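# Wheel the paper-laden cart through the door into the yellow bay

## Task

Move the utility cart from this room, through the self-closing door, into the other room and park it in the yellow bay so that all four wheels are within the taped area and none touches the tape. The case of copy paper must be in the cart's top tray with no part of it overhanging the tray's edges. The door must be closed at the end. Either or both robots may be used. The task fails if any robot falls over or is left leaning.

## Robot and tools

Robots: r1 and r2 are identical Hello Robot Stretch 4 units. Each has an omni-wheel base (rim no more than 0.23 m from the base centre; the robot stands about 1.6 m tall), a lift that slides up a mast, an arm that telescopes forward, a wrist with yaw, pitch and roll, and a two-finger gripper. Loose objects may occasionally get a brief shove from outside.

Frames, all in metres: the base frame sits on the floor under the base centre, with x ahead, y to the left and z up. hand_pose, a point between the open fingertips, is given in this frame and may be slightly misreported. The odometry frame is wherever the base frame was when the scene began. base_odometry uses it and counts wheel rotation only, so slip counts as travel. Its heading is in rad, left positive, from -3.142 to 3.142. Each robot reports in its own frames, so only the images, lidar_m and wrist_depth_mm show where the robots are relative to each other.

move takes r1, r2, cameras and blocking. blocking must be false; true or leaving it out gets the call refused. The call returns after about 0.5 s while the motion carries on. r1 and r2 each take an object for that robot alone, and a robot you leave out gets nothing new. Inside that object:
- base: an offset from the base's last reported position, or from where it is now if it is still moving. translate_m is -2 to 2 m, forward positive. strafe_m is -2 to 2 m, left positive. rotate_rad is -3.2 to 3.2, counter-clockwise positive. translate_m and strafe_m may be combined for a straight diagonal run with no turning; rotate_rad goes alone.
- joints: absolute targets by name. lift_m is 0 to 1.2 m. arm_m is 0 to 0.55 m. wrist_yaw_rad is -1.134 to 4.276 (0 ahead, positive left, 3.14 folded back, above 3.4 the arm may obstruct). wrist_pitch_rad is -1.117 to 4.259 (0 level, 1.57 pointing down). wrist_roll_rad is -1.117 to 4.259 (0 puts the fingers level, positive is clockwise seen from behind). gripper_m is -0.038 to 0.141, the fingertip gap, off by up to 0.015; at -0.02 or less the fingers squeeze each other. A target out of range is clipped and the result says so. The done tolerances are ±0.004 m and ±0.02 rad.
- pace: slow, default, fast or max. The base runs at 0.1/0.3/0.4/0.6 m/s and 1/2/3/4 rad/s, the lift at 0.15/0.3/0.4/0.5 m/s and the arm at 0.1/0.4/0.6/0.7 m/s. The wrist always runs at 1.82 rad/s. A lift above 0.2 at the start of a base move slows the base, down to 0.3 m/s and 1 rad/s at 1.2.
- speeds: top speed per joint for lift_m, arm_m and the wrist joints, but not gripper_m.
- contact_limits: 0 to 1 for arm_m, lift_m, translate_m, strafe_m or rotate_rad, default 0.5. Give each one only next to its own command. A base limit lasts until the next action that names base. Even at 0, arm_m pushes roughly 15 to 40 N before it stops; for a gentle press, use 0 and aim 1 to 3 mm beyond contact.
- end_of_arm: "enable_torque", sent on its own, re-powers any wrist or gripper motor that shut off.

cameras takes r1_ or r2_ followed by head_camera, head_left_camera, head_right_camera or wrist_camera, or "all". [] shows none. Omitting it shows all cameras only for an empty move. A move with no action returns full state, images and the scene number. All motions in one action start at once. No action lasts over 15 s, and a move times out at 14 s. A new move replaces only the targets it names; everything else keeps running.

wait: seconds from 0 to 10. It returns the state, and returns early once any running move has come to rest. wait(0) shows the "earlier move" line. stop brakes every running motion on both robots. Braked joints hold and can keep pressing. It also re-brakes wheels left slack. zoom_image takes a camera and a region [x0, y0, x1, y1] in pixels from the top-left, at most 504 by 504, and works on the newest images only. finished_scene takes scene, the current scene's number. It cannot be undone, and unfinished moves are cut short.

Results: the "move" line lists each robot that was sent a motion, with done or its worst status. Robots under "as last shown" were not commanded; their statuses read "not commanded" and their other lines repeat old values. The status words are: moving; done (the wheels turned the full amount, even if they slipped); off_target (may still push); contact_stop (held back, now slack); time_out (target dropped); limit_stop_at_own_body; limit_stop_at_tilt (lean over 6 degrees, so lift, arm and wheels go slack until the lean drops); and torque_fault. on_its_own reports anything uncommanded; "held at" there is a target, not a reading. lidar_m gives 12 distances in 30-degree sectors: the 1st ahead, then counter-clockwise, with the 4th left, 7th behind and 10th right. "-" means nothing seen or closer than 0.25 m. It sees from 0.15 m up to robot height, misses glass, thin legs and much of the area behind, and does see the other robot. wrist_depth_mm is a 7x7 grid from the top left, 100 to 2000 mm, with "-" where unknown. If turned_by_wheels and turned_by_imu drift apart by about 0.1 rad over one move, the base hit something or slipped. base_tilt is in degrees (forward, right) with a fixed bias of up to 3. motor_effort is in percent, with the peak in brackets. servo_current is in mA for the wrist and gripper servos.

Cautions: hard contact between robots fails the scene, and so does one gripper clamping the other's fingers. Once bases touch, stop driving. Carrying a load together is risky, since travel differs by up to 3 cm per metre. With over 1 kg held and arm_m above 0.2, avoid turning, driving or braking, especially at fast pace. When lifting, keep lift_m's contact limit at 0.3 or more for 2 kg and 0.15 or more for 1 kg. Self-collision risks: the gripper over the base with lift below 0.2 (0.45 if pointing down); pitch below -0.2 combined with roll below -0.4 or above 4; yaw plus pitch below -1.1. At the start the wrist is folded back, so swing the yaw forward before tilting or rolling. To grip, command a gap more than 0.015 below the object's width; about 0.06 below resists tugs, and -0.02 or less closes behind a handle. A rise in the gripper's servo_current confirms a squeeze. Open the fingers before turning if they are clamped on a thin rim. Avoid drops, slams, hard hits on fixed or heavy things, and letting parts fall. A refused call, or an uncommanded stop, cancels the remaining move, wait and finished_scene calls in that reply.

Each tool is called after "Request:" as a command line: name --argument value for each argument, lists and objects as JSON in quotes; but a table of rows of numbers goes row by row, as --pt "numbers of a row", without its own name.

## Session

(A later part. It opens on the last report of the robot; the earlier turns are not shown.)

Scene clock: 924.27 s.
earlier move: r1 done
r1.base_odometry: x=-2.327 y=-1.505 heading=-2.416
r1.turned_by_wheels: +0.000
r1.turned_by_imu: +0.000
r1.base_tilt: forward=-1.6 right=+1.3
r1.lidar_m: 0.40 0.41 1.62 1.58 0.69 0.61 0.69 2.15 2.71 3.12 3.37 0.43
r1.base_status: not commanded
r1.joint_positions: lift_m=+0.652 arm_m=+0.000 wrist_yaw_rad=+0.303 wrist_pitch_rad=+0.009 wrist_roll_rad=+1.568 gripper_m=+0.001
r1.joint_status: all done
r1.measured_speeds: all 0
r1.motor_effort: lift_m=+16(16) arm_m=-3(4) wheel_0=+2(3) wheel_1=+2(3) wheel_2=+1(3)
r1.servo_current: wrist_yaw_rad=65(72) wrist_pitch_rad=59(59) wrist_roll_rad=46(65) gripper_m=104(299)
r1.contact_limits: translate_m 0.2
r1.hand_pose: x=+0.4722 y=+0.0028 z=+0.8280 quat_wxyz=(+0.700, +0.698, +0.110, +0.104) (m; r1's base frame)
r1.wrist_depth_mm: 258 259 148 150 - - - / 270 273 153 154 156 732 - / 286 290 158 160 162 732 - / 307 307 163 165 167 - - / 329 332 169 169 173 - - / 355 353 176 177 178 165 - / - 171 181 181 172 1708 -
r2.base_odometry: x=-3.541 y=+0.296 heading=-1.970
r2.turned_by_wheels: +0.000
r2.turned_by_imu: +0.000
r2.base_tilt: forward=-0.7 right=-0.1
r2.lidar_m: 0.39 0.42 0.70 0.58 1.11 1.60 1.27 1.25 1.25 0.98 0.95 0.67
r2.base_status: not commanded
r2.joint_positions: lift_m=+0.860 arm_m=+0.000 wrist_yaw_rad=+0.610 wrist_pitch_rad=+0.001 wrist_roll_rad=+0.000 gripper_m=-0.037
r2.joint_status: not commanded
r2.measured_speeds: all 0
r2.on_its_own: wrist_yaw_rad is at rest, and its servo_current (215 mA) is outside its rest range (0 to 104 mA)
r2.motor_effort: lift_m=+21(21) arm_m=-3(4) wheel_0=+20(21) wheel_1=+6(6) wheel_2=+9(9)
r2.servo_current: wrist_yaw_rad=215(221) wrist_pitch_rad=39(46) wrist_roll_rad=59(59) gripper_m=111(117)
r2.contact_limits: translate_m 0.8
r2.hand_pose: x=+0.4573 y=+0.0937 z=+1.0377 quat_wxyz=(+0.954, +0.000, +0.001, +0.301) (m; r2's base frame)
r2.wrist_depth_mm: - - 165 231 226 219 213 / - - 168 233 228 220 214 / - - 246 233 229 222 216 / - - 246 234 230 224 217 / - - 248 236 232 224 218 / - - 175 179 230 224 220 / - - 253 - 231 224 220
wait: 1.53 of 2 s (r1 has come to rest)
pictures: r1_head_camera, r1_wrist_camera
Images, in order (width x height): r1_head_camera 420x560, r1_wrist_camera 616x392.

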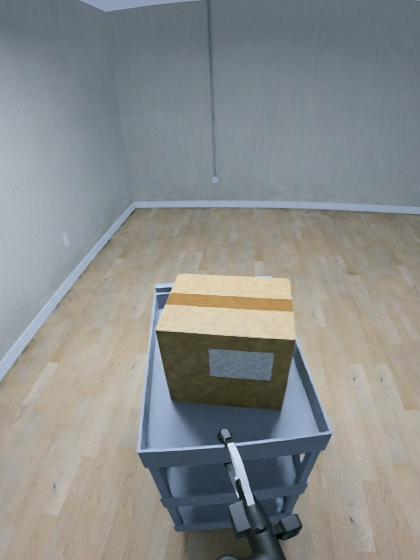

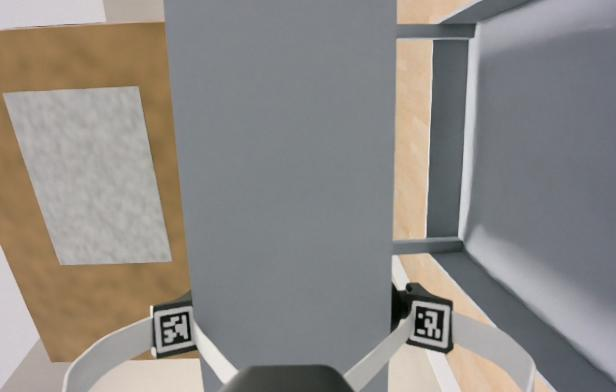

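Request:
move --blocking false --r1 '{"base":{"translate_m":-0.6,"strafe_m":-0.2},"contact_limits":{"translate_m":0.8}}'

Request:
wait --seconds 3 --cameras '["r1_head_camera","r1_head_left_camera","r1_head_right_camera"]'

Scene clock: 963.50 s.
move: r1 moving
r1.base_odometry: x=-2.311 y=-1.476 heading=-2.415
r1.turned_by_wheels: +0.001
r1.turned_by_imu: +0.001
r1.base_tilt: forward=-1.6 right=+1.3
r1.lidar_m: 0.40 0.39 1.65 1.61 0.65 0.57 0.68 2.09 2.67 3.12 3.33 0.44
r1.base_status: translate_m moving; strafe_m moving
r1.joint_positions: lift_m=+0.652 arm_m=+0.000 wrist_yaw_rad=+0.305 wrist_pitch_rad=+0.009 wrist_roll_rad=+1.569 gripper_m=+0.001
r1.joint_status: not commanded
r1.measured_speeds: translate_m=-0.123 strafe_m=-0.041 rotate_rad=+0.005 lift_m=+0.000 arm_m=+0.000 wrist_yaw_rad=+0.005 wrist_pitch_rad=+0.000 wrist_roll_rad=+0.001
r1.motor_effort: lift_m=+16(16) arm_m=-4(4) wheel_0=+0(4) wheel_1=-7(11) wheel_2=+16(18)
r1.servo_current: wrist_yaw_rad=46(59) wrist_pitch_rad=46(59) wrist_roll_rad=72(72) gripper_m=111(111)
r1.contact_limits: translate_m 0.8
r1.hand_pose: x=+0.4722 y=+0.0031 z=+0.8278 quat_wxyz=(+0.700, +0.698, +0.110, +0.104) (m; r1's base frame)
r1.wrist_depth_mm: - 272 155 156 157 - - / 274 277 158 160 162 750 - / 289 293 162 164 166 - - / 306 310 167 168 171 - - / 325 329 171 173 175 - - / 349 349 176 178 180 - - / 377 171 182 181 172 1708 -
r2.base_odometry: x=-3.541 y=+0.296 heading=-1.970
r2.turned_by_wheels: +0.000
r2.turned_by_imu: +0.000
r2.base_tilt: forward=-0.7 right=+0.0
r2.lidar_m: 0.36 0.41 0.65 0.58 1.12 1.60 1.25 1.24 1.27 0.98 0.97 0.66
r2.base_status: not commanded
r2.joint_positions: lift_m=+0.860 arm_m=+0.000 wrist_yaw_rad=+0.610 wrist_pitch_rad=+0.001 wrist_roll_rad=+0.000 gripper_m=-0.037
r2.joint_status: not commanded
r2.measured_speeds: all 0
r2.motor_effort: lift_m=+21(21) arm_m=-4(4) wheel_0=+21(21) wheel_1=+6(6) wheel_2=+9(9)
r2.servo_current: wrist_yaw_rad=208(215) wrist_pitch_rad=39(52) wrist_roll_rad=39(52) gripper_m=111(111)
r2.contact_limits: translate_m 0.8
r2.hand_pose: x=+0.4573 y=+0.0937 z=+1.0377 quat_wxyz=(+0.954, +0.000, +0.001, +0.301) (m; r2's base frame)
r2.wrist_depth_mm: - - 165 231 226 219 213 / - - 167 233 228 220 213 / - - 245 233 229 222 216 / - - 247 235 230 223 217 / - - 248 236 231 224 218 / - - 176 179 230 225 220 / - - 253 - 232 224 220
pictures: none

Scene clock: 966.50 s.
earlier move: r1 contact_stop
r1.base_odometry: x=-2.030 y=-0.960 heading=-2.416
r1.turned_by_wheels: -0.001
r1.turned_by_imu: -0.017
r1.base_tilt: forward=-1.6 right=+1.3
r1.lidar_m: 0.25 0.25 0.37 0.46 0.27 0.25 0.49 1.54 1.81 2.85 3.04 4.37
r1.base_status: translate_m contact_stop; strafe_m contact_stop
r1.joint_positions: lift_m=+0.652 arm_m=+0.000 wrist_yaw_rad=+0.304 wrist_pitch_rad=+0.009 wrist_roll_rad=+1.570 gripper_m=+0.001
r1.joint_status: not commanded
r1.measured_speeds: translate_m=+0.005 strafe_m=-0.009 rotate_rad=-0.023 lift_m=+0.000 arm_m=+0.000 wrist_yaw_rad=-0.004 wrist_pitch_rad=+0.000 wrist_roll_rad=+0.000
r1.on_its_own: the wheels are slack since a contact_stop
r1.motor_effort: lift_m=+16(16) arm_m=-1(4) wheel_0=-1(35) wheel_1=-1(29) wheel_2=+0(31)
r1.servo_current: wrist_yaw_rad=52(78) wrist_pitch_rad=59(65) wrist_roll_rad=46(72) gripper_m=91(117)
r1.contact_limits: translate_m 0.8
r1.hand_pose: x=+0.4722 y=+0.0028 z=+0.8278 quat_wxyz=(+0.700, +0.698, +0.110, +0.104) (m; r1's base frame)
r1.wrist_depth_mm: - - - - - 1618 1138 / - - - - - 1618 1160 / - - - 384 397 397 397 / - - - 282 - 1661 - / - - - 222 - 1661 - / 366 357 185 183 182 171 - / 320 167 161 160 150 154 -
r2.base_odometry: x=-3.541 y=+0.296 heading=-1.974
r2.turned_by_wheels: -0.003
r2.turned_by_imu: +0.063
r2.base_tilt: forward=-0.7 right=+0.0
r2.lidar_m: 0.38 0.43 0.50 0.39 0.41 1.52 1.23 1.22 1.22 1.02 0.99 0.65
r2.base_status: not commanded
r2.joint_positions: lift_m=+0.860 arm_m=+0.000 wrist_yaw_rad=+0.574 wrist_pitch_rad=+0.001 wrist_roll_rad=+0.000 gripper_m=-0.037
r2.joint_status: not commanded
r2.measured_speeds: all 0
r2.on_its_own: wrist_yaw_rad moved -0.036 to your old target +0.580
r2.motor_effort: lift_m=+20(21) arm_m=+5(5) wheel_0=-3(21) wheel_1=-1(9) wheel_2=-3(9)
r2.servo_current: wrist_yaw_rad=46(228) wrist_pitch_rad=46(52) wrist_roll_rad=39(59) gripper_m=65(111)
r2.contact_limits: translate_m 0.8
r2.hand_pose: x=+0.4604 y=+0.0833 z=+1.0377 quat_wxyz=(+0.959, +0.000, +0.001, +0.283) (m; r2's base frame)
r2.wrist_depth_mm: - - 237 154 226 221 216 / - - 239 154 228 222 218 / - - 242 155 229 224 220 / - - 242 156 229 225 220 / - - 244 159 232 225 223 / 492 445 184 159 179 226 223 / 477 445 249 - 234 226 224
wait: 3.00 s; no rest
pictures: r1_head_camera, r1_head_left_camera, r1_head_right_camera
Images, in order (width x height): r1_head_camera 420x560, r1_head_left_camera 420x672, r1_head_right_camera 420x672.

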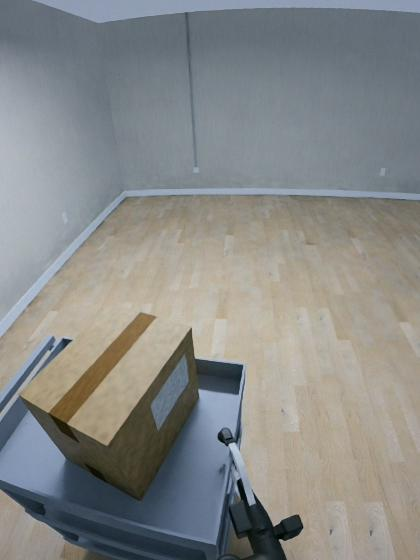

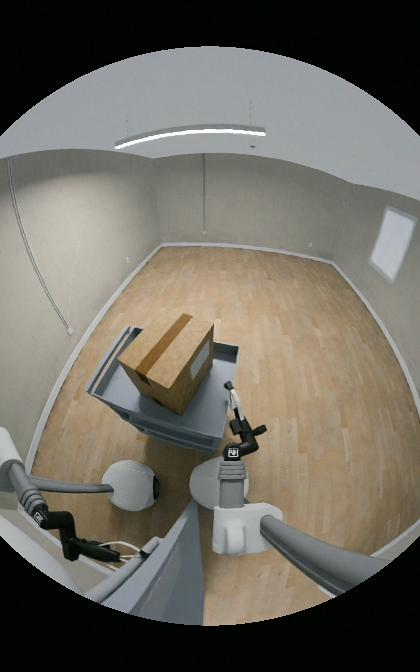

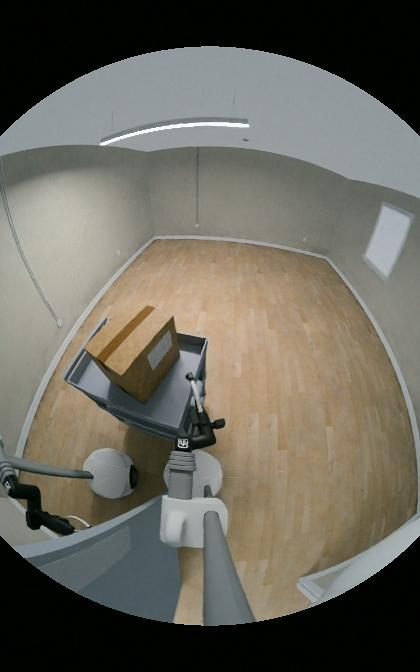

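Request:
move --blocking false --r1 '{"base":{"strafe_m":-0.6,"translate_m":0.03},"contact_limits":{"strafe_m":0.8}}'

Request:
wait --seconds 3 --cameras '["r1_head_camera","r1_head_left_camera","r1_head_right_camera"]'

Scene clock: 989.97 s.
earlier move: r1 contact_stop
move: r1 moving
r1.base_odometry: x=-2.055 y=-0.935 heading=-2.415
r1.turned_by_wheels: +0.001
r1.turned_by_imu: +0.001
r1.base_tilt: forward=-1.6 right=+1.2
r1.lidar_m: 0.25 0.25 0.37 0.46 0.25 0.25 0.58 1.51 1.82 2.83 3.02 4.35
r1.base_status: earlier translate_m contact_stop (by the wheels' count: -0.584 of -0.600); earlier strafe_m contact_stop (by the wheels' count: -0.210 of -0.200); translate_m moving; strafe_m moving
r1.joint_positions: lift_m=+0.652 arm_m=+0.000 wrist_yaw_rad=+0.317 wrist_pitch_rad=+0.009 wrist_roll_rad=+1.570 gripper_m=+0.001
r1.joint_status: not commanded
r1.measured_speeds: translate_m=+0.010 strafe_m=-0.136 rotate_rad=-0.008 lift_m=+0.000 arm_m=+0.000 wrist_yaw_rad=+0.034 wrist_pitch_rad=+0.000 wrist_roll_rad=+0.000
r1.motor_effort: lift_m=+16(16) arm_m=+4(4) wheel_0=+24(24) wheel_1=-5(9) wheel_2=+6(6)
r1.servo_current: wrist_yaw_rad=85(98) wrist_pitch_rad=59(59) wrist_roll_rad=52(65) gripper_m=91(98)
r1.contact_limits: strafe_m 0.8
r1.hand_pose: x=+0.4722 y=+0.0068 z=+0.8278 quat_wxyz=(+0.699, +0.698, +0.115, +0.108) (m; r1's base frame)
r1.wrist_depth_mm: - - - - - 1618 1138 / - - - - - 1618 1160 / - - - 375 384 389 392 / - - - 279 - 1661 - / - - - 226 - 1661 - / 364 357 188 188 180 521 - / 322 167 166 166 154 153 -
r2.base_odometry: x=-3.541 y=+0.296 heading=-1.974
r2.turned_by_wheels: +0.000
r2.turned_by_imu: +0.001
r2.base_tilt: forward=-0.6 right=+0.1
r2.lidar_m: 0.39 0.46 0.50 0.41 0.40 1.52 1.23 1.22 1.23 1.01 0.99 0.65
r2.base_status: not commanded
r2.joint_positions: lift_m=+0.860 arm_m=+0.000 wrist_yaw_rad=+0.577 wrist_pitch_rad=+0.001 wrist_roll_rad=+0.000 gripper_m=-0.037
r2.joint_status: not commanded
r2.measured_speeds: all 0
r2.motor_effort: lift_m=+20(21) arm_m=-2(5) wheel_0=-4(4) wheel_1=-1(2) wheel_2=+0(2)
r2.servo_current: wrist_yaw_rad=46(52) wrist_pitch_rad=39(46) wrist_roll_rad=39(52) gripper_m=72(78)
r2.contact_limits: translate_m 0.8
r2.hand_pose: x=+0.4603 y=+0.0840 z=+1.0377 quat_wxyz=(+0.959, +0.000, +0.001, +0.284) (m; r2's base frame)
r2.wrist_depth_mm: - - 248 162 234 228 223 / - - 250 163 235 229 224 / - - 251 165 236 230 224 / - - 254 165 238 231 226 / - - 255 167 240 232 227 / 585 469 185 168 180 233 229 / 549 521 257 - 243 232 230
pictures: none

Scene clock: 992.83 s.
earlier move: r1 done
r1.base_odometry: x=-2.451 y=-0.531 heading=-2.417
r1.turned_by_wheels: -0.002
r1.turned_by_imu: +0.002
r1.base_tilt: forward=-1.6 right=+1.2
r1.lidar_m: 0.25 0.25 0.32 0.74 0.74 0.99 1.26 1.31 1.94 2.28 2.42 3.49
r1.base_status: done
r1.joint_positions: lift_m=+0.652 arm_m=+0.000 wrist_yaw_rad=+0.317 wrist_pitch_rad=+0.009 wrist_roll_rad=+1.570 gripper_m=+0.001
r1.joint_status: not commanded
r1.measured_speeds: all 0
r1.motor_effort: lift_m=+16(16) arm_m=+4(4) wheel_0=+3(28) wheel_1=+4(9) wheel_2=-5(9)
r1.servo_current: wrist_yaw_rad=91(182) wrist_pitch_rad=52(59) wrist_roll_rad=72(72) gripper_m=91(98)
r1.contact_limits: strafe_m 0.8
r1.hand_pose: x=+0.4722 y=+0.0068 z=+0.8278 quat_wxyz=(+0.699, +0.698, +0.115, +0.108) (m; r1's base frame)
r1.wrist_depth_mm: - - - - - 1661 1138 / - - - - - 1618 1182 / - - - - - 1618 1182 / - - - 353 399 402 402 / - - - 253 - 1661 - / - - 198 198 189 171 - / 340 166 167 167 154 504 -
r2.base_odometry: x=-3.541 y=+0.296 heading=-1.974
r2.turned_by_wheels: +0.000
r2.turned_by_imu: +0.000
r2.base_tilt: forward=-0.6 right=+0.1
r2.lidar_m: 0.39 0.48 0.64 0.95 2.90 1.53 1.23 1.23 1.22 1.01 0.99 0.63
r2.base_status: not commanded
r2.joint_positions: lift_m=+0.860 arm_m=+0.000 wrist_yaw_rad=+0.577 wrist_pitch_rad=+0.001 wrist_roll_rad=+0.000 gripper_m=-0.037
r2.joint_status: not commanded
r2.measured_speeds: all 0
r2.motor_effort: lift_m=+21(21) arm_m=-4(5) wheel_0=-4(4) wheel_1=-1(2) wheel_2=+1(2)
r2.servo_current: wrist_yaw_rad=46(65) wrist_pitch_rad=39(46) wrist_roll_rad=52(65) gripper_m=72(78)
r2.contact_limits: translate_m 0.8
r2.hand_pose: x=+0.4603 y=+0.0840 z=+1.0377 quat_wxyz=(+0.959, +0.000, +0.001, +0.284) (m; r2's base frame)
r2.wrist_depth_mm: - - 248 162 234 229 223 / - - 250 163 236 229 224 / - - 252 164 236 229 224 / 842 - 252 166 238 231 226 / 741 866 254 167 240 232 228 / 732 809 183 167 179 234 229 / 549 144 257 - 242 233 230
wait: 2.87 of 3 s (r1 has come to rest)
pictures: r1_head_camera, r1_head_left_camera, r1_head_right_camera
Images, in order (width x height): r1_head_camera 420x560, r1_head_left_camera 420x672, r1_head_right_camera 420x672.

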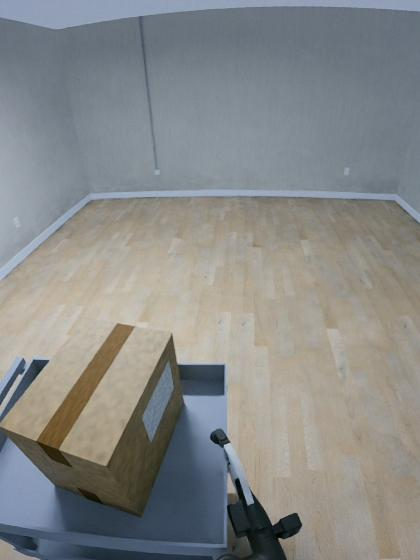

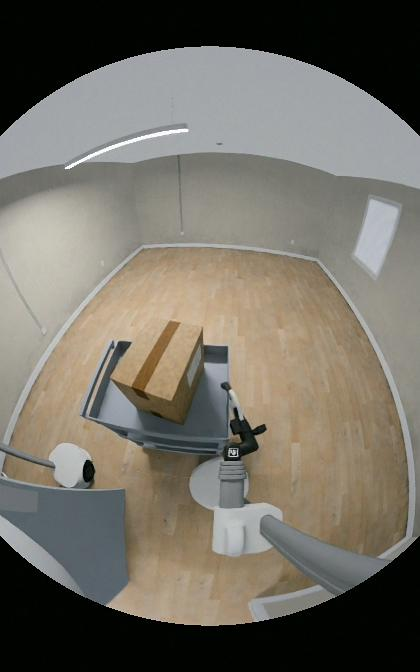

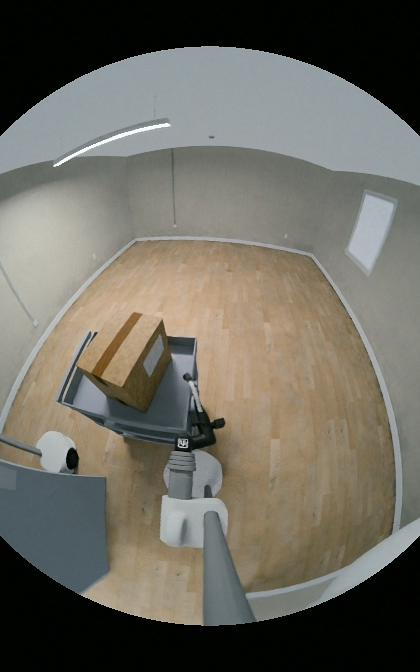

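Request:
move --blocking false --r1 '{"base":{"translate_m":-0.65,"strafe_m":0.06},"contact_limits":{"translate_m":0.6}}'

Request:
wait --seconds 3 --cameras '["r1_head_camera","r1_head_left_camera","r1_head_right_camera"]'

Scene clock: 1002.73 s.
move: r1 moving
r1.base_odometry: x=-2.426 y=-0.513 heading=-2.417
r1.turned_by_wheels: +0.000
r1.turned_by_imu: +0.000
r1.base_tilt: forward=-1.5 right=+1.3
r1.lidar_m: 0.25 0.25 0.32 0.71 0.72 0.97 1.27 1.26 1.86 2.28 2.42 3.50
r1.base_status: translate_m moving; strafe_m moving
r1.joint_positions: lift_m=+0.652 arm_m=+0.000 wrist_yaw_rad=+0.312 wrist_pitch_rad=+0.009 wrist_roll_rad=+1.570 gripper_m=+0.001
r1.joint_status: not commanded
r1.measured_speeds: translate_m=-0.121 strafe_m=+0.010 rotate_rad=+0.000 lift_m=+0.000 arm_m=+0.000 wrist_yaw_rad=-0.061 wrist_pitch_rad=+0.000 wrist_roll_rad=+0.000
r1.motor_effort: lift_m=+16(16) arm_m=-4(4) wheel_0=-6(8) wheel_1=-7(7) wheel_2=+13(13)
r1.servo_current: wrist_yaw_rad=85(117) wrist_pitch_rad=59(59) wrist_roll_rad=46(59) gripper_m=91(98)
r1.contact_limits: translate_m 0.6
r1.hand_pose: x=+0.4722 y=+0.0052 z=+0.8278 quat_wxyz=(+0.699, +0.698, +0.113, +0.107) (m; r1's base frame)
r1.wrist_depth_mm: - - - - - 1661 1182 / - - - - - 1661 1138 / - - - - - 1708 1160 / - - - 332 404 407 402 / - - - 243 - 1661 - / - - 200 191 181 167 - / 329 166 164 163 153 535 -
r2: as last shown
r2.lidar_m: 0.41 0.46 0.67 0.95 2.87 1.50 1.24 1.25 1.21 1.00 1.00 0.64
r2.motor_effort: lift_m=+20(21) arm_m=-4(4) wheel_0=-4(5) wheel_1=-1(1) wheel_2=+0(1)
r2.servo_current: wrist_yaw_rad=52(59) wrist_pitch_rad=39(46) wrist_roll_rad=46(52) gripper_m=72(72)
r2.contact_limits: translate_m 0.8
r2.wrist_depth_mm: - - 249 163 235 228 222 / - - 250 163 236 228 224 / - - 251 164 236 231 225 / 820 - 253 165 238 231 225 / 750 820 254 167 240 232 227 / 741 778 182 167 179 233 229 / 549 - 256 - 241 233 230
pictures: none

Scene clock: 1005.73 s.
earlier move: r1 moving
r1.base_odometry: x=-1.924 y=-0.145 heading=-2.417
r1.turned_by_wheels: +0.000
r1.turned_by_imu: -0.001
r1.base_tilt: forward=-1.6 right=+1.3
r1.lidar_m: 0.39 0.38 0.66 0.61 0.64 0.91 3.56 0.70 0.94 2.29 2.42 0.45
r1.base_status: translate_m moving; strafe_m moving
r1.joint_positions: lift_m=+0.652 arm_m=+0.000 wrist_yaw_rad=+0.299 wrist_pitch_rad=+0.009 wrist_roll_rad=+1.570 gripper_m=+0.001
r1.joint_status: not commanded
r1.measured_speeds: all 0
r1.motor_effort: lift_m=+16(17) arm_m=+0(4) wheel_0=+0(18) wheel_1=+1(9) wheel_2=-3(13)
r1.servo_current: wrist_yaw_rad=52(117) wrist_pitch_rad=52(65) wrist_roll_rad=46(65) gripper_m=91(104)
r1.contact_limits: translate_m 0.6
r1.hand_pose: x=+0.4722 y=+0.0015 z=+0.8278 quat_wxyz=(+0.700, +0.698, +0.109, +0.102) (m; r1's base frame)
r1.wrist_depth_mm: - - 161 162 163 1756 - / 279 283 163 164 166 - - / 293 296 167 168 169 759 - / 310 309 170 170 172 788 - / 324 325 172 173 175 - - / 342 342 175 176 178 168 - / 362 166 178 179 179 1576 -
r2.base_odometry: x=-3.541 y=+0.296 heading=-1.974
r2.turned_by_wheels: +0.000
r2.turned_by_imu: +0.000
r2.base_tilt: forward=-0.7 right=+0.1
r2.lidar_m: 0.39 0.44 0.94 4.84 2.88 1.53 1.23 1.23 1.22 1.00 0.99 0.62
r2.base_status: not commanded
r2.joint_positions: lift_m=+0.860 arm_m=+0.000 wrist_yaw_rad=+0.577 wrist_pitch_rad=+0.001 wrist_roll_rad=+0.000 gripper_m=-0.037
r2.joint_status: not commanded
r2.measured_speeds: all 0
r2.motor_effort: lift_m=+20(21) arm_m=-4(4) wheel_0=-4(5) wheel_1=-1(2) wheel_2=+0(1)
r2.servo_current: wrist_yaw_rad=59(59) wrist_pitch_rad=33(46) wrist_roll_rad=46(59) gripper_m=59(78)
r2.contact_limits: translate_m 0.8
r2.hand_pose: x=+0.4603 y=+0.0840 z=+1.0377 quat_wxyz=(+0.959, +0.000, +0.001, +0.284) (m; r2's base frame)
r2.wrist_depth_mm: - - 247 163 234 228 222 / - - 251 163 236 229 224 / - - 252 164 237 230 224 / - - 253 165 239 230 226 / - - 254 167 240 233 227 / - - 183 167 180 233 229 / - 759 - - 242 232 229
wait: 3.00 s; no rest
pictures: r1_head_camera, r1_head_left_camera, r1_head_right_camera
Images, in order (width x height): r1_head_camera 420x560, r1_head_left_camera 420x672, r1_head_right_camera 420x672.

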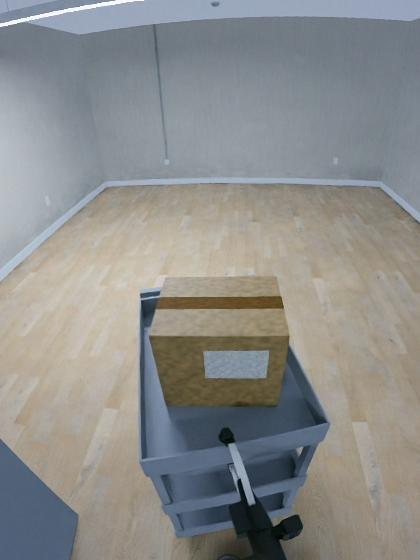

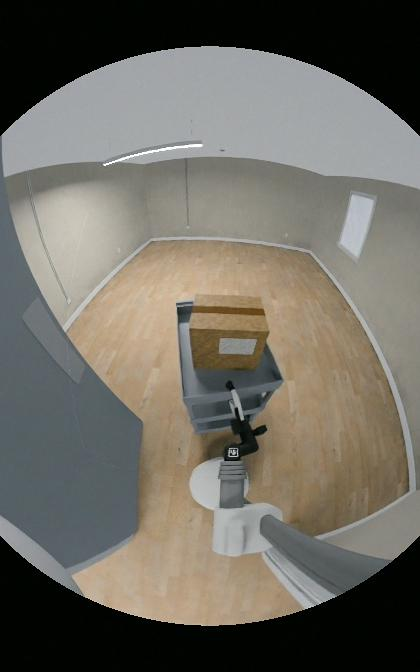

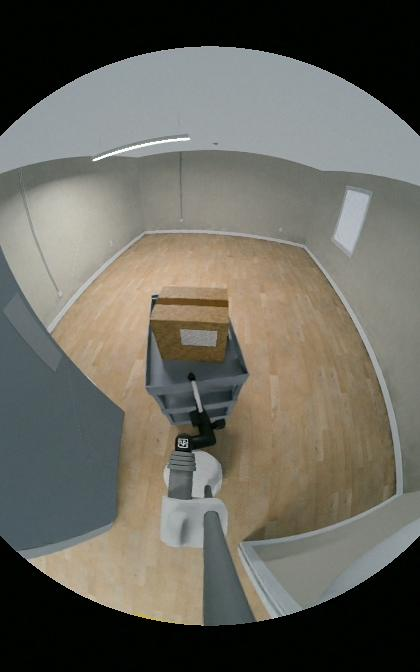

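Request:
move --blocking false --r1 '{"base":{"translate_m":-0.8,"strafe_m":0.04},"contact_limits":{"translate_m":0.6}}'

Request:
wait --seconds 3.5 --cameras '["r1_head_camera","r1_head_left_camera","r1_head_right_camera"]'

Scene clock: 1016.33 s.
earlier move: r1 done
move: r1 moving
r1.base_odometry: x=-1.900 y=-0.126 heading=-2.418
r1.turned_by_wheels: +0.000
r1.turned_by_imu: +0.000
r1.base_tilt: forward=-1.5 right=+1.2
r1.lidar_m: 0.39 0.40 0.66 0.60 0.62 3.55 3.51 0.68 0.87 2.29 2.45 0.45
r1.base_status: translate_m moving; strafe_m moving
r1.joint_positions: lift_m=+0.652 arm_m=+0.000 wrist_yaw_rad=+0.300 wrist_pitch_rad=+0.009 wrist_roll_rad=+1.570 gripper_m=+0.001
r1.joint_status: not commanded
r1.measured_speeds: translate_m=-0.121 strafe_m=+0.006 rotate_rad=+0.002 lift_m=+0.000 arm_m=+0.000 wrist_yaw_rad=+0.000 wrist_pitch_rad=+0.000 wrist_roll_rad=+0.000
r1.motor_effort: lift_m=+17(17) arm_m=-4(4) wheel_0=-8(10) wheel_1=-8(9) wheel_2=+13(16)
r1.servo_current: wrist_yaw_rad=52(59) wrist_pitch_rad=52(59) wrist_roll_rad=33(59) gripper_m=91(91)
r1.contact_limits: translate_m 0.6
r1.hand_pose: x=+0.4723 y=+0.0017 z=+0.8278 quat_wxyz=(+0.700, +0.698, +0.109, +0.103) (m; r1's base frame)
r1.wrist_depth_mm: - - 162 163 164 1708 - / 278 285 164 165 166 - - / 293 294 167 168 169 778 - / 309 312 169 171 172 778 - / 327 325 172 174 175 - - / 345 342 176 177 178 167 - / 362 166 179 179 172 1661 -
r2: as last shown
r2.lidar_m: 0.40 0.46 0.93 4.81 2.86 1.54 1.23 1.21 1.24 1.00 1.00 0.63
r2.motor_effort: lift_m=+20(21) arm_m=-4(4) wheel_0=-4(4) wheel_1=-1(1) wheel_2=+0(1)
r2.servo_current: wrist_yaw_rad=59(59) wrist_pitch_rad=39(46) wrist_roll_rad=39(59) gripper_m=65(72)
r2.contact_limits: translate_m 0.8
r2.wrist_depth_mm: - - 248 163 234 227 222 / - - 250 163 236 229 224 / - - 252 165 237 230 224 / - - 252 165 238 231 226 / - - 254 167 241 232 227 / - 741 183 167 179 233 229 / - 759 - - 242 233 230
pictures: none

Scene clock: 1019.83 s.
earlier move: r1 moving
r1.base_odometry: x=-1.298 y=+0.355 heading=-2.418
r1.turned_by_wheels: -0.001
r1.turned_by_imu: -0.003
r1.base_tilt: forward=-1.6 right=+1.3
r1.lidar_m: 0.38 0.80 0.59 0.62 2.62 2.77 2.72 2.93 2.34 0.38 0.37 0.32
r1.base_status: translate_m moving; strafe_m moving
r1.joint_positions: lift_m=+0.652 arm_m=+0.000 wrist_yaw_rad=+0.296 wrist_pitch_rad=+0.009 wrist_roll_rad=+1.570 gripper_m=+0.001
r1.joint_status: not commanded
r1.measured_speeds: all 0
r1.motor_effort: lift_m=+17(17) arm_m=-4(4) wheel_0=-6(12) wheel_1=-2(10) wheel_2=-5(16)
r1.servo_current: wrist_yaw_rad=39(65) wrist_pitch_rad=59(65) wrist_roll_rad=46(72) gripper_m=91(104)
r1.contact_limits: translate_m 0.6
r1.hand_pose: x=+0.4723 y=+0.0005 z=+0.8278 quat_wxyz=(+0.700, +0.699, +0.107, +0.101) (m; r1's base frame)
r1.wrist_depth_mm: - - - - - - - / 251 - - - - - - / 304 - - - - - - / - - - - 101 - - / - - 113 124 121 1464 - / - - 157 157 161 170 1229 / - 167 194 213 172 147 -
r2.base_odometry: x=-3.541 y=+0.296 heading=-1.974
r2.turned_by_wheels: +0.000
r2.turned_by_imu: +0.000
r2.base_tilt: forward=-0.7 right=+0.0
r2.lidar_m: 0.41 0.47 3.90 4.83 2.88 1.52 1.25 1.23 1.21 1.00 0.99 0.62
r2.base_status: not commanded
r2.joint_positions: lift_m=+0.860 arm_m=+0.000 wrist_yaw_rad=+0.577 wrist_pitch_rad=+0.001 wrist_roll_rad=+0.000 gripper_m=-0.037
r2.joint_status: not commanded
r2.measured_speeds: all 0
r2.motor_effort: lift_m=+21(21) arm_m=-4(4) wheel_0=-4(5) wheel_1=-1(2) wheel_2=+0(1)
r2.servo_current: wrist_yaw_rad=46(59) wrist_pitch_rad=39(46) wrist_roll_rad=46(65) gripper_m=72(85)
r2.contact_limits: translate_m 0.8
r2.hand_pose: x=+0.4603 y=+0.0840 z=+1.0377 quat_wxyz=(+0.959, +0.000, +0.001, +0.284) (m; r2's base frame)
r2.wrist_depth_mm: - - 249 162 234 228 222 / - - 251 163 236 229 223 / - - 252 165 237 229 224 / - - 253 165 238 231 225 / - - 254 166 240 232 226 / - - 185 167 179 234 229 / - - 257 - 241 233 231
wait: 3.50 s; no rest
pictures: r1_head_camera, r1_head_left_camera, r1_head_right_camera
Images, in order (width x height): r1_head_camera 420x560, r1_head_left_camera 420x672, r1_head_right_camera 420x672.

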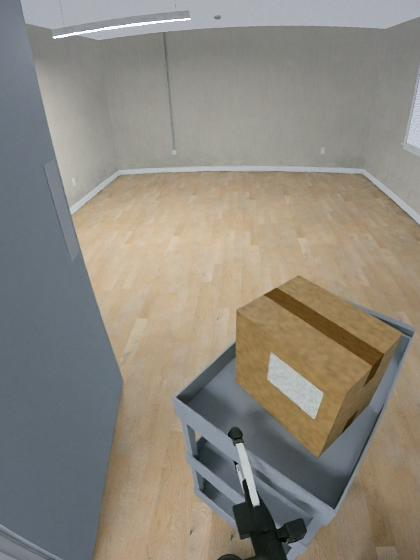

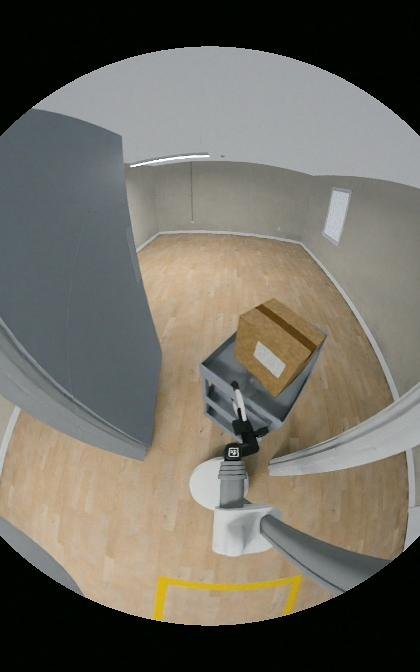

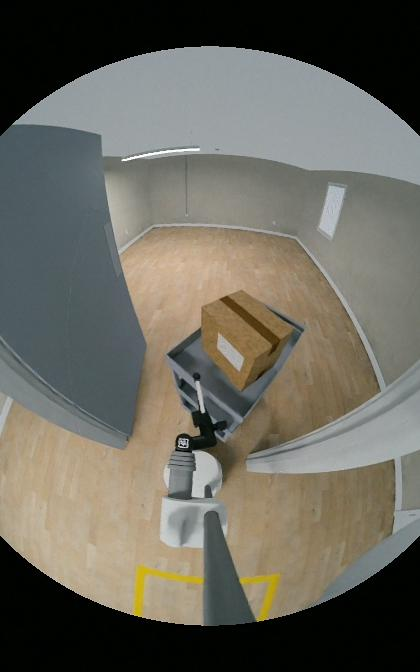

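Request:
move --blocking false --r1 '{"base":{"translate_m":-0.25,"strafe_m":0.16},"contact_limits":{"translate_m":0.5}}'

Request:
wait --seconds 1.8 --cameras '["r1_head_camera","r1_head_left_camera"]'

Scene clock: 1044.10 s.
earlier move: r1 done
move: r1 moving
r1.base_odometry: x=-1.263 y=+0.360 heading=-2.420
r1.turned_by_wheels: -0.002
r1.turned_by_imu: -0.002
r1.base_tilt: forward=-1.5 right=+1.3
r1.lidar_m: 0.39 0.77 0.58 0.60 2.59 2.77 2.68 2.87 2.35 0.42 0.38 0.34
r1.base_status: translate_m moving; strafe_m moving
r1.joint_positions: lift_m=+0.652 arm_m=+0.000 wrist_yaw_rad=+0.288 wrist_pitch_rad=+0.009 wrist_roll_rad=+1.570 gripper_m=+0.001
r1.joint_status: not commanded
r1.measured_speeds: translate_m=-0.116 strafe_m=+0.072 rotate_rad=+0.001 lift_m=+0.000 arm_m=+0.000 wrist_yaw_rad=-0.022 wrist_pitch_rad=+0.000 wrist_roll_rad=+0.000
r1.motor_effort: lift_m=+17(17) arm_m=-4(4) wheel_0=-23(23) wheel_1=+0(2) wheel_2=+5(8)
r1.servo_current: wrist_yaw_rad=65(72) wrist_pitch_rad=59(59) wrist_roll_rad=52(65) gripper_m=91(91)
r1.contact_limits: translate_m 0.5
r1.hand_pose: x=+0.4723 y=-0.0018 z=+0.8278 quat_wxyz=(+0.701, +0.699, +0.105, +0.099) (m; r1's base frame)
r1.wrist_depth_mm: 213 - - - - - - / 245 - - - - - - / 300 - - - - - - / - 389 110 108 108 113 - / - - 135 130 132 1464 - / - - 166 167 174 169 1205 / - 167 213 215 140 146 -
r2: as last shown
r2.base_tilt: forward=-0.7 right=+0.1
r2.lidar_m: 0.40 0.46 3.91 4.83 2.86 1.53 1.23 1.24 1.22 1.00 0.98 0.64
r2.motor_effort: lift_m=+20(21) arm_m=-4(4) wheel_0=-4(4) wheel_1=-1(1) wheel_2=+1(1)
r2.servo_current: wrist_yaw_rad=59(59) wrist_pitch_rad=39(52) wrist_roll_rad=52(59) gripper_m=65(72)
r2.contact_limits: translate_m 0.8
r2.wrist_depth_mm: - - 249 163 235 228 222 / - - 250 163 235 228 224 / - - 251 165 236 230 224 / - - 253 165 238 232 225 / - - 255 167 240 232 227 / - - 185 167 179 233 229 / - - 258 - 242 233 230
pictures: none

Scene clock: 1045.90 s.
earlier move: r1 moving
r1.base_odometry: x=-1.005 y=+0.400 heading=-2.419
r1.turned_by_wheels: +0.001
r1.turned_by_imu: -0.001
r1.base_tilt: forward=-1.6 right=+1.3
r1.lidar_m: 0.36 0.61 0.56 1.76 2.47 2.53 2.46 2.65 2.44 1.03 0.60 0.30
r1.base_status: translate_m moving; strafe_m moving
r1.joint_positions: lift_m=+0.652 arm_m=+0.000 wrist_yaw_rad=+0.287 wrist_pitch_rad=+0.009 wrist_roll_rad=+1.570 gripper_m=+0.001
r1.joint_status: not commanded
r1.measured_speeds: all 0
r1.motor_effort: lift_m=+17(17) arm_m=+4(4) wheel_0=+0(26) wheel_1=+1(5) wheel_2=-4(8)
r1.servo_current: wrist_yaw_rad=78(98) wrist_pitch_rad=52(65) wrist_roll_rad=33(72) gripper_m=91(91)
r1.contact_limits: translate_m 0.5
r1.hand_pose: x=+0.4722 y=-0.0023 z=+0.8278 quat_wxyz=(+0.701, +0.699, +0.104, +0.098) (m; r1's base frame)
r1.wrist_depth_mm: - - - - - - - / - - - - - - - / - - - - - - - / - - - - - - - / - - - - - - - / - 153 135 120 142 162 - / - 153 203 211 - 148 -
r2.base_odometry: x=-3.541 y=+0.296 heading=-1.974
r2.turned_by_wheels: +0.000
r2.turned_by_imu: +0.000
r2.base_tilt: forward=-0.6 right=+0.0
r2.lidar_m: 0.40 0.44 3.91 4.83 2.87 1.56 1.24 1.24 1.22 1.02 1.00 0.64
r2.base_status: not commanded
r2.joint_positions: lift_m=+0.860 arm_m=+0.000 wrist_yaw_rad=+0.577 wrist_pitch_rad=+0.001 wrist_roll_rad=+0.000 gripper_m=-0.037
r2.joint_status: not commanded
r2.measured_speeds: all 0
r2.motor_effort: lift_m=+20(21) arm_m=-4(4) wheel_0=-4(4) wheel_1=-1(2) wheel_2=+0(1)
r2.servo_current: wrist_yaw_rad=46(65) wrist_pitch_rad=39(52) wrist_roll_rad=46(59) gripper_m=72(78)
r2.contact_limits: translate_m 0.8
r2.hand_pose: x=+0.4603 y=+0.0840 z=+1.0377 quat_wxyz=(+0.959, +0.000, +0.001, +0.284) (m; r2's base frame)
r2.wrist_depth_mm: - - 249 163 235 228 222 / - - 250 163 236 229 224 / - - 251 165 237 230 225 / - - 254 165 237 231 226 / - - 255 167 240 231 227 / - - 185 167 179 233 229 / - - 257 - 242 232 229
wait: 1.80 s; no rest
pictures: r1_head_camera, r1_head_left_camera
Images, in order (width x height): r1_head_camera 420x560, r1_head_left_camera 420x672.

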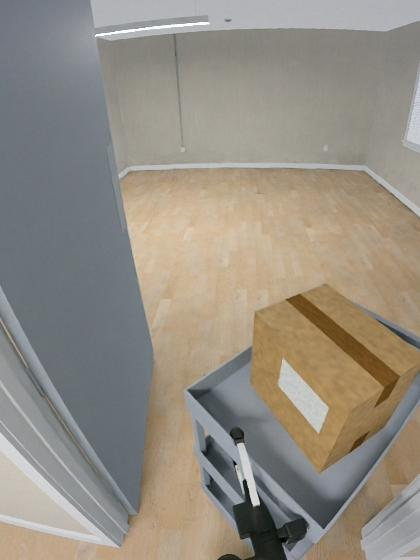

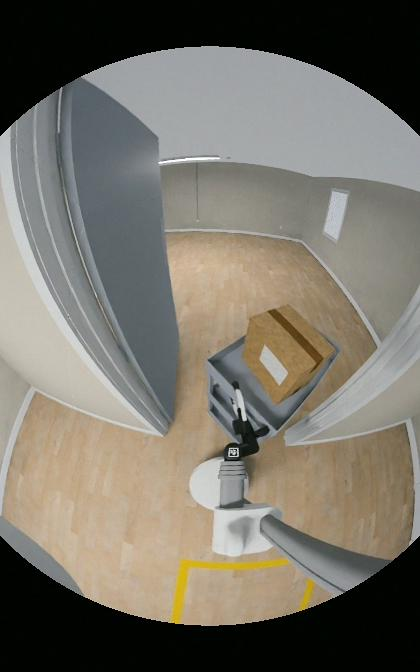

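Request:
move --blocking false --r1 '{"base":{"translate_m":-0.19,"strafe_m":0.23},"contact_limits":{"translate_m":0.4}}'

Request:
wait --seconds 1.9 --cameras '["r1_head_camera","r1_head_left_camera"]'

Scene clock: 1075.57 s.
earlier move: r1 done
move: r1 moving
r1.base_odometry: x=-0.973 y=+0.395 heading=-2.420
r1.turned_by_wheels: -0.001
r1.turned_by_imu: -0.002
r1.base_tilt: forward=-1.6 right=+1.3
r1.lidar_m: 0.34 0.57 0.54 1.87 2.45 2.52 2.44 2.61 2.45 1.09 0.65 0.30
r1.base_status: translate_m moving; strafe_m moving
r1.joint_positions: lift_m=+0.652 arm_m=+0.000 wrist_yaw_rad=+0.287 wrist_pitch_rad=+0.009 wrist_roll_rad=+1.570 gripper_m=+0.001
r1.joint_status: not commanded
r1.measured_speeds: translate_m=-0.079 strafe_m=+0.095 rotate_rad=+0.000 lift_m=+0.000 arm_m=+0.000 wrist_yaw_rad=+0.000 wrist_pitch_rad=+0.000 wrist_roll_rad=+0.000
r1.motor_effort: lift_m=+17(17) arm_m=-4(4) wheel_0=-20(20) wheel_1=+0(4) wheel_2=+1(7)
r1.servo_current: wrist_yaw_rad=98(98) wrist_pitch_rad=52(59) wrist_roll_rad=52(65) gripper_m=91(91)
r1.contact_limits: translate_m 0.4
r1.hand_pose: x=+0.4723 y=-0.0023 z=+0.8278 quat_wxyz=(+0.701, +0.699, +0.104, +0.098) (m; r1's base frame)
r1.wrist_depth_mm: - - - - - - - / - - - - - - - / - - - - - - - / - - - - - - - / - - - - - - - / - 153 131 136 138 167 - / - 147 214 224 148 141 -
r2: as last shown
r2.base_tilt: forward=-0.7 right=+0.0
r2.lidar_m: 0.41 0.46 3.90 4.84 2.88 1.53 1.25 1.22 1.24 0.99 1.00 0.64
r2.motor_effort: lift_m=+21(21) arm_m=-4(4) wheel_0=-4(5) wheel_1=-1(1) wheel_2=+0(1)
r2.servo_current: wrist_yaw_rad=52(52) wrist_pitch_rad=26(46) wrist_roll_rad=46(59) gripper_m=65(72)
r2.contact_limits: translate_m 0.8
r2.wrist_depth_mm: - - 249 162 236 228 222 / - - 250 164 236 228 224 / - - 252 165 236 230 224 / - - 252 166 238 232 225 / - - 255 167 239 232 228 / - - 185 167 180 232 229 / - - 257 - 241 233 230
pictures: none

Scene clock: 1077.47 s.
earlier move: r1 moving
r1.base_odometry: x=-0.710 y=+0.353 heading=-2.420
r1.turned_by_wheels: +0.000
r1.turned_by_imu: -0.004
r1.base_tilt: forward=-1.6 right=+1.3
r1.lidar_m: 0.38 0.57 0.82 2.11 2.25 2.30 2.26 2.40 2.66 1.70 0.57 0.28
r1.base_status: translate_m moving; strafe_m moving
r1.joint_positions: lift_m=+0.652 arm_m=+0.000 wrist_yaw_rad=+0.275 wrist_pitch_rad=+0.009 wrist_roll_rad=+1.570 gripper_m=+0.001
r1.joint_status: not commanded
r1.measured_speeds: all 0
r1.motor_effort: lift_m=+17(17) arm_m=+4(4) wheel_0=-7(26) wheel_1=-1(5) wheel_2=-8(15)
r1.servo_current: wrist_yaw_rad=163(176) wrist_pitch_rad=46(65) wrist_roll_rad=46(65) gripper_m=91(98)
r1.contact_limits: translate_m 0.4
r1.hand_pose: x=+0.4722 y=-0.0059 z=+0.8278 quat_wxyz=(+0.701, +0.700, +0.100, +0.094) (m; r1's base frame)
r1.wrist_depth_mm: - - - - - - - / - - - - - - - / - - - - - - - / - - - - - - - / - - - - - - - / - 153 121 149 157 162 - / 473 173 473 480 480 484 -
r2.base_odometry: x=-3.541 y=+0.296 heading=-1.974
r2.turned_by_wheels: +0.000
r2.turned_by_imu: +0.000
r2.base_tilt: forward=-0.7 right=+0.1
r2.lidar_m: 0.40 0.46 3.91 4.83 2.83 1.54 1.26 1.24 1.22 1.01 0.97 0.63
r2.base_status: not commanded
r2.joint_positions: lift_m=+0.860 arm_m=+0.000 wrist_yaw_rad=+0.577 wrist_pitch_rad=+0.001 wrist_roll_rad=+0.000 gripper_m=-0.037
r2.joint_status: not commanded
r2.measured_speeds: all 0
r2.motor_effort: lift_m=+20(21) arm_m=-4(4) wheel_0=-4(5) wheel_1=-1(2) wheel_2=+0(1)
r2.servo_current: wrist_yaw_rad=39(59) wrist_pitch_rad=33(52) wrist_roll_rad=52(65) gripper_m=72(78)
r2.contact_limits: translate_m 0.8
r2.hand_pose: x=+0.4603 y=+0.0840 z=+1.0377 quat_wxyz=(+0.959, +0.000, +0.001, +0.284) (m; r2's base frame)
r2.wrist_depth_mm: - - 248 163 234 227 223 / - - 250 163 236 229 224 / - - 252 165 236 229 224 / - - 252 166 239 231 225 / - - 254 167 239 232 227 / - - 185 167 179 233 229 / - - 258 - 243 233 229
wait: 1.90 s; no rest
pictures: r1_head_camera, r1_head_left_camera
Images, in order (width x height): r1_head_camera 420x560, r1_head_left_camera 420x672.

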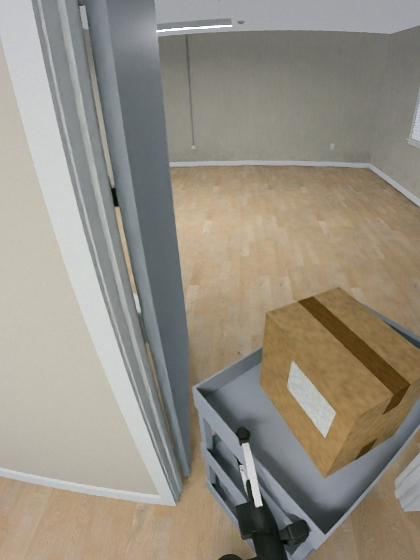

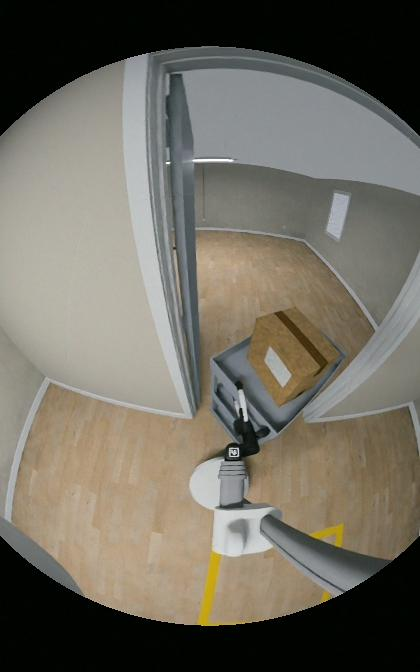

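Request:
move --blocking false --r1 '{"base":{"translate_m":-0.5,"strafe_m":-0.03},"contact_limits":{"translate_m":0.5}}'

Request:
wait --seconds 2.5 --cameras '["r1_head_camera","r1_head_left_camera"]'

Scene clock: 1100.90 s.
earlier move: r1 done
move: r1 moving
r1.base_odometry: x=-0.688 y=+0.375 heading=-2.420
r1.turned_by_wheels: +0.000
r1.turned_by_imu: -0.001
r1.base_tilt: forward=-1.5 right=+1.3
r1.lidar_m: 0.35 0.61 0.85 2.10 2.26 2.27 2.23 2.39 2.67 1.81 0.73 0.28
r1.base_status: translate_m moving; strafe_m moving
r1.joint_positions: lift_m=+0.652 arm_m=+0.000 wrist_yaw_rad=+0.287 wrist_pitch_rad=+0.009 wrist_roll_rad=+1.570 gripper_m=+0.001
r1.joint_status: not commanded
r1.measured_speeds: translate_m=-0.120 strafe_m=-0.009 rotate_rad=+0.001 lift_m=+0.000 arm_m=+0.000 wrist_yaw_rad=+0.087 wrist_pitch_rad=+0.000 wrist_roll_rad=+0.000
r1.motor_effort: lift_m=+17(17) arm_m=-4(4) wheel_0=-9(17) wheel_1=-9(11) wheel_2=+10(10)
r1.servo_current: wrist_yaw_rad=85(176) wrist_pitch_rad=59(59) wrist_roll_rad=46(65) gripper_m=91(98)
r1.contact_limits: translate_m 0.5
r1.hand_pose: x=+0.4723 y=-0.0022 z=+0.8278 quat_wxyz=(+0.701, +0.699, +0.104, +0.098) (m; r1's base frame)
r1.wrist_depth_mm: - - - - - - - / - - - - - - - / - - - - - - - / - - - - - - - / - - - - - - - / 549 175 137 118 146 161 - / 492 174 484 508 254 492 -
r2: as last shown
r2.base_tilt: forward=-0.7 right=+0.0
r2.lidar_m: 0.40 0.46 3.95 4.84 2.89 1.54 1.26 1.24 1.21 1.00 0.98 0.64
r2.motor_effort: lift_m=+21(21) arm_m=-4(4) wheel_0=-4(4) wheel_1=-1(1) wheel_2=+1(1)
r2.servo_current: wrist_yaw_rad=46(52) wrist_pitch_rad=33(39) wrist_roll_rad=46(52) gripper_m=72(72)
r2.contact_limits: translate_m 0.8
r2.wrist_depth_mm: - - 247 162 234 228 221 / - - 249 163 236 229 224 / - - 252 164 237 230 225 / - - 252 165 237 232 226 / - - 255 167 239 232 227 / - - 185 167 179 233 230 / - - 258 - 242 233 230
pictures: none

Scene clock: 1103.40 s.
earlier move: r1 moving
r1.base_odometry: x=-0.355 y=+0.706 heading=-2.420
r1.turned_by_wheels: +0.000
r1.turned_by_imu: +0.001
r1.base_tilt: forward=-1.6 right=+1.3
r1.lidar_m: 0.39 0.45 1.56 2.17 2.32 1.80 1.76 1.85 2.58 2.52 1.35 0.42
r1.base_status: translate_m moving; strafe_m moving
r1.joint_positions: lift_m=+0.652 arm_m=+0.000 wrist_yaw_rad=+0.303 wrist_pitch_rad=+0.009 wrist_roll_rad=+1.570 gripper_m=+0.001
r1.joint_status: not commanded
r1.measured_speeds: all 0
r1.motor_effort: lift_m=+17(17) arm_m=-4(4) wheel_0=-2(17) wheel_1=-2(11) wheel_2=-2(15)
r1.servo_current: wrist_yaw_rad=52(176) wrist_pitch_rad=59(65) wrist_roll_rad=39(72) gripper_m=91(98)
r1.contact_limits: translate_m 0.5
r1.hand_pose: x=+0.4723 y=+0.0027 z=+0.8278 quat_wxyz=(+0.700, +0.698, +0.110, +0.104) (m; r1's base frame)
r1.wrist_depth_mm: 240 239 128 129 130 - - / 257 258 135 137 138 732 - / 286 283 143 147 149 - - / 315 322 153 156 157 - - / 355 357 166 167 169 - - / - 387 179 181 182 - - / - 153 187 193 166 145 -
r2.base_odometry: x=-3.541 y=+0.296 heading=-1.974
r2.turned_by_wheels: +0.000
r2.turned_by_imu: +0.000
r2.base_tilt: forward=-0.7 right=+0.0
r2.lidar_m: 0.40 0.47 3.93 4.83 2.87 1.54 1.22 1.23 1.23 0.99 1.00 0.63
r2.base_status: not commanded
r2.joint_positions: lift_m=+0.860 arm_m=+0.000 wrist_yaw_rad=+0.577 wrist_pitch_rad=+0.001 wrist_roll_rad=+0.000 gripper_m=-0.037
r2.joint_status: not commanded
r2.measured_speeds: all 0
r2.motor_effort: lift_m=+20(21) arm_m=-4(4) wheel_0=-4(4) wheel_1=-1(2) wheel_2=+0(1)
r2.servo_current: wrist_yaw_rad=39(65) wrist_pitch_rad=39(46) wrist_roll_rad=46(65) gripper_m=65(78)
r2.contact_limits: translate_m 0.8
r2.hand_pose: x=+0.4603 y=+0.0840 z=+1.0377 quat_wxyz=(+0.959, +0.000, +0.001, +0.284) (m; r2's base frame)
r2.wrist_depth_mm: - - 248 162 234 228 221 / - - 250 163 236 229 224 / - - 252 164 236 230 224 / - - 253 165 237 231 226 / - - 254 167 239 232 227 / - - 185 167 179 233 229 / - - 258 - 242 232 229
wait: 2.50 s; no rest
pictures: r1_head_camera, r1_head_left_camera
Images, in order (width x height): r1_head_camera 420x560, r1_head_left_camera 420x672.

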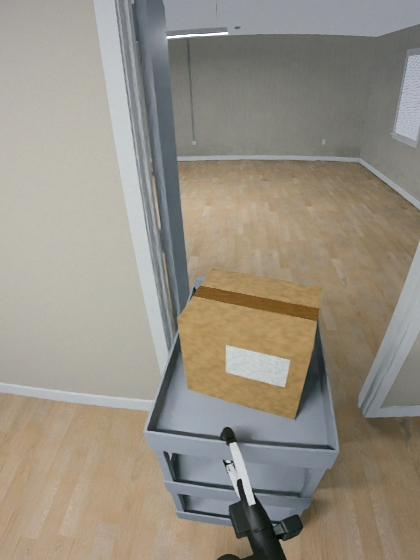

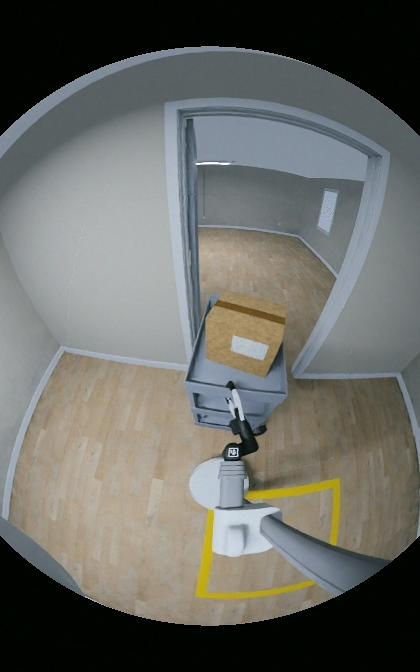

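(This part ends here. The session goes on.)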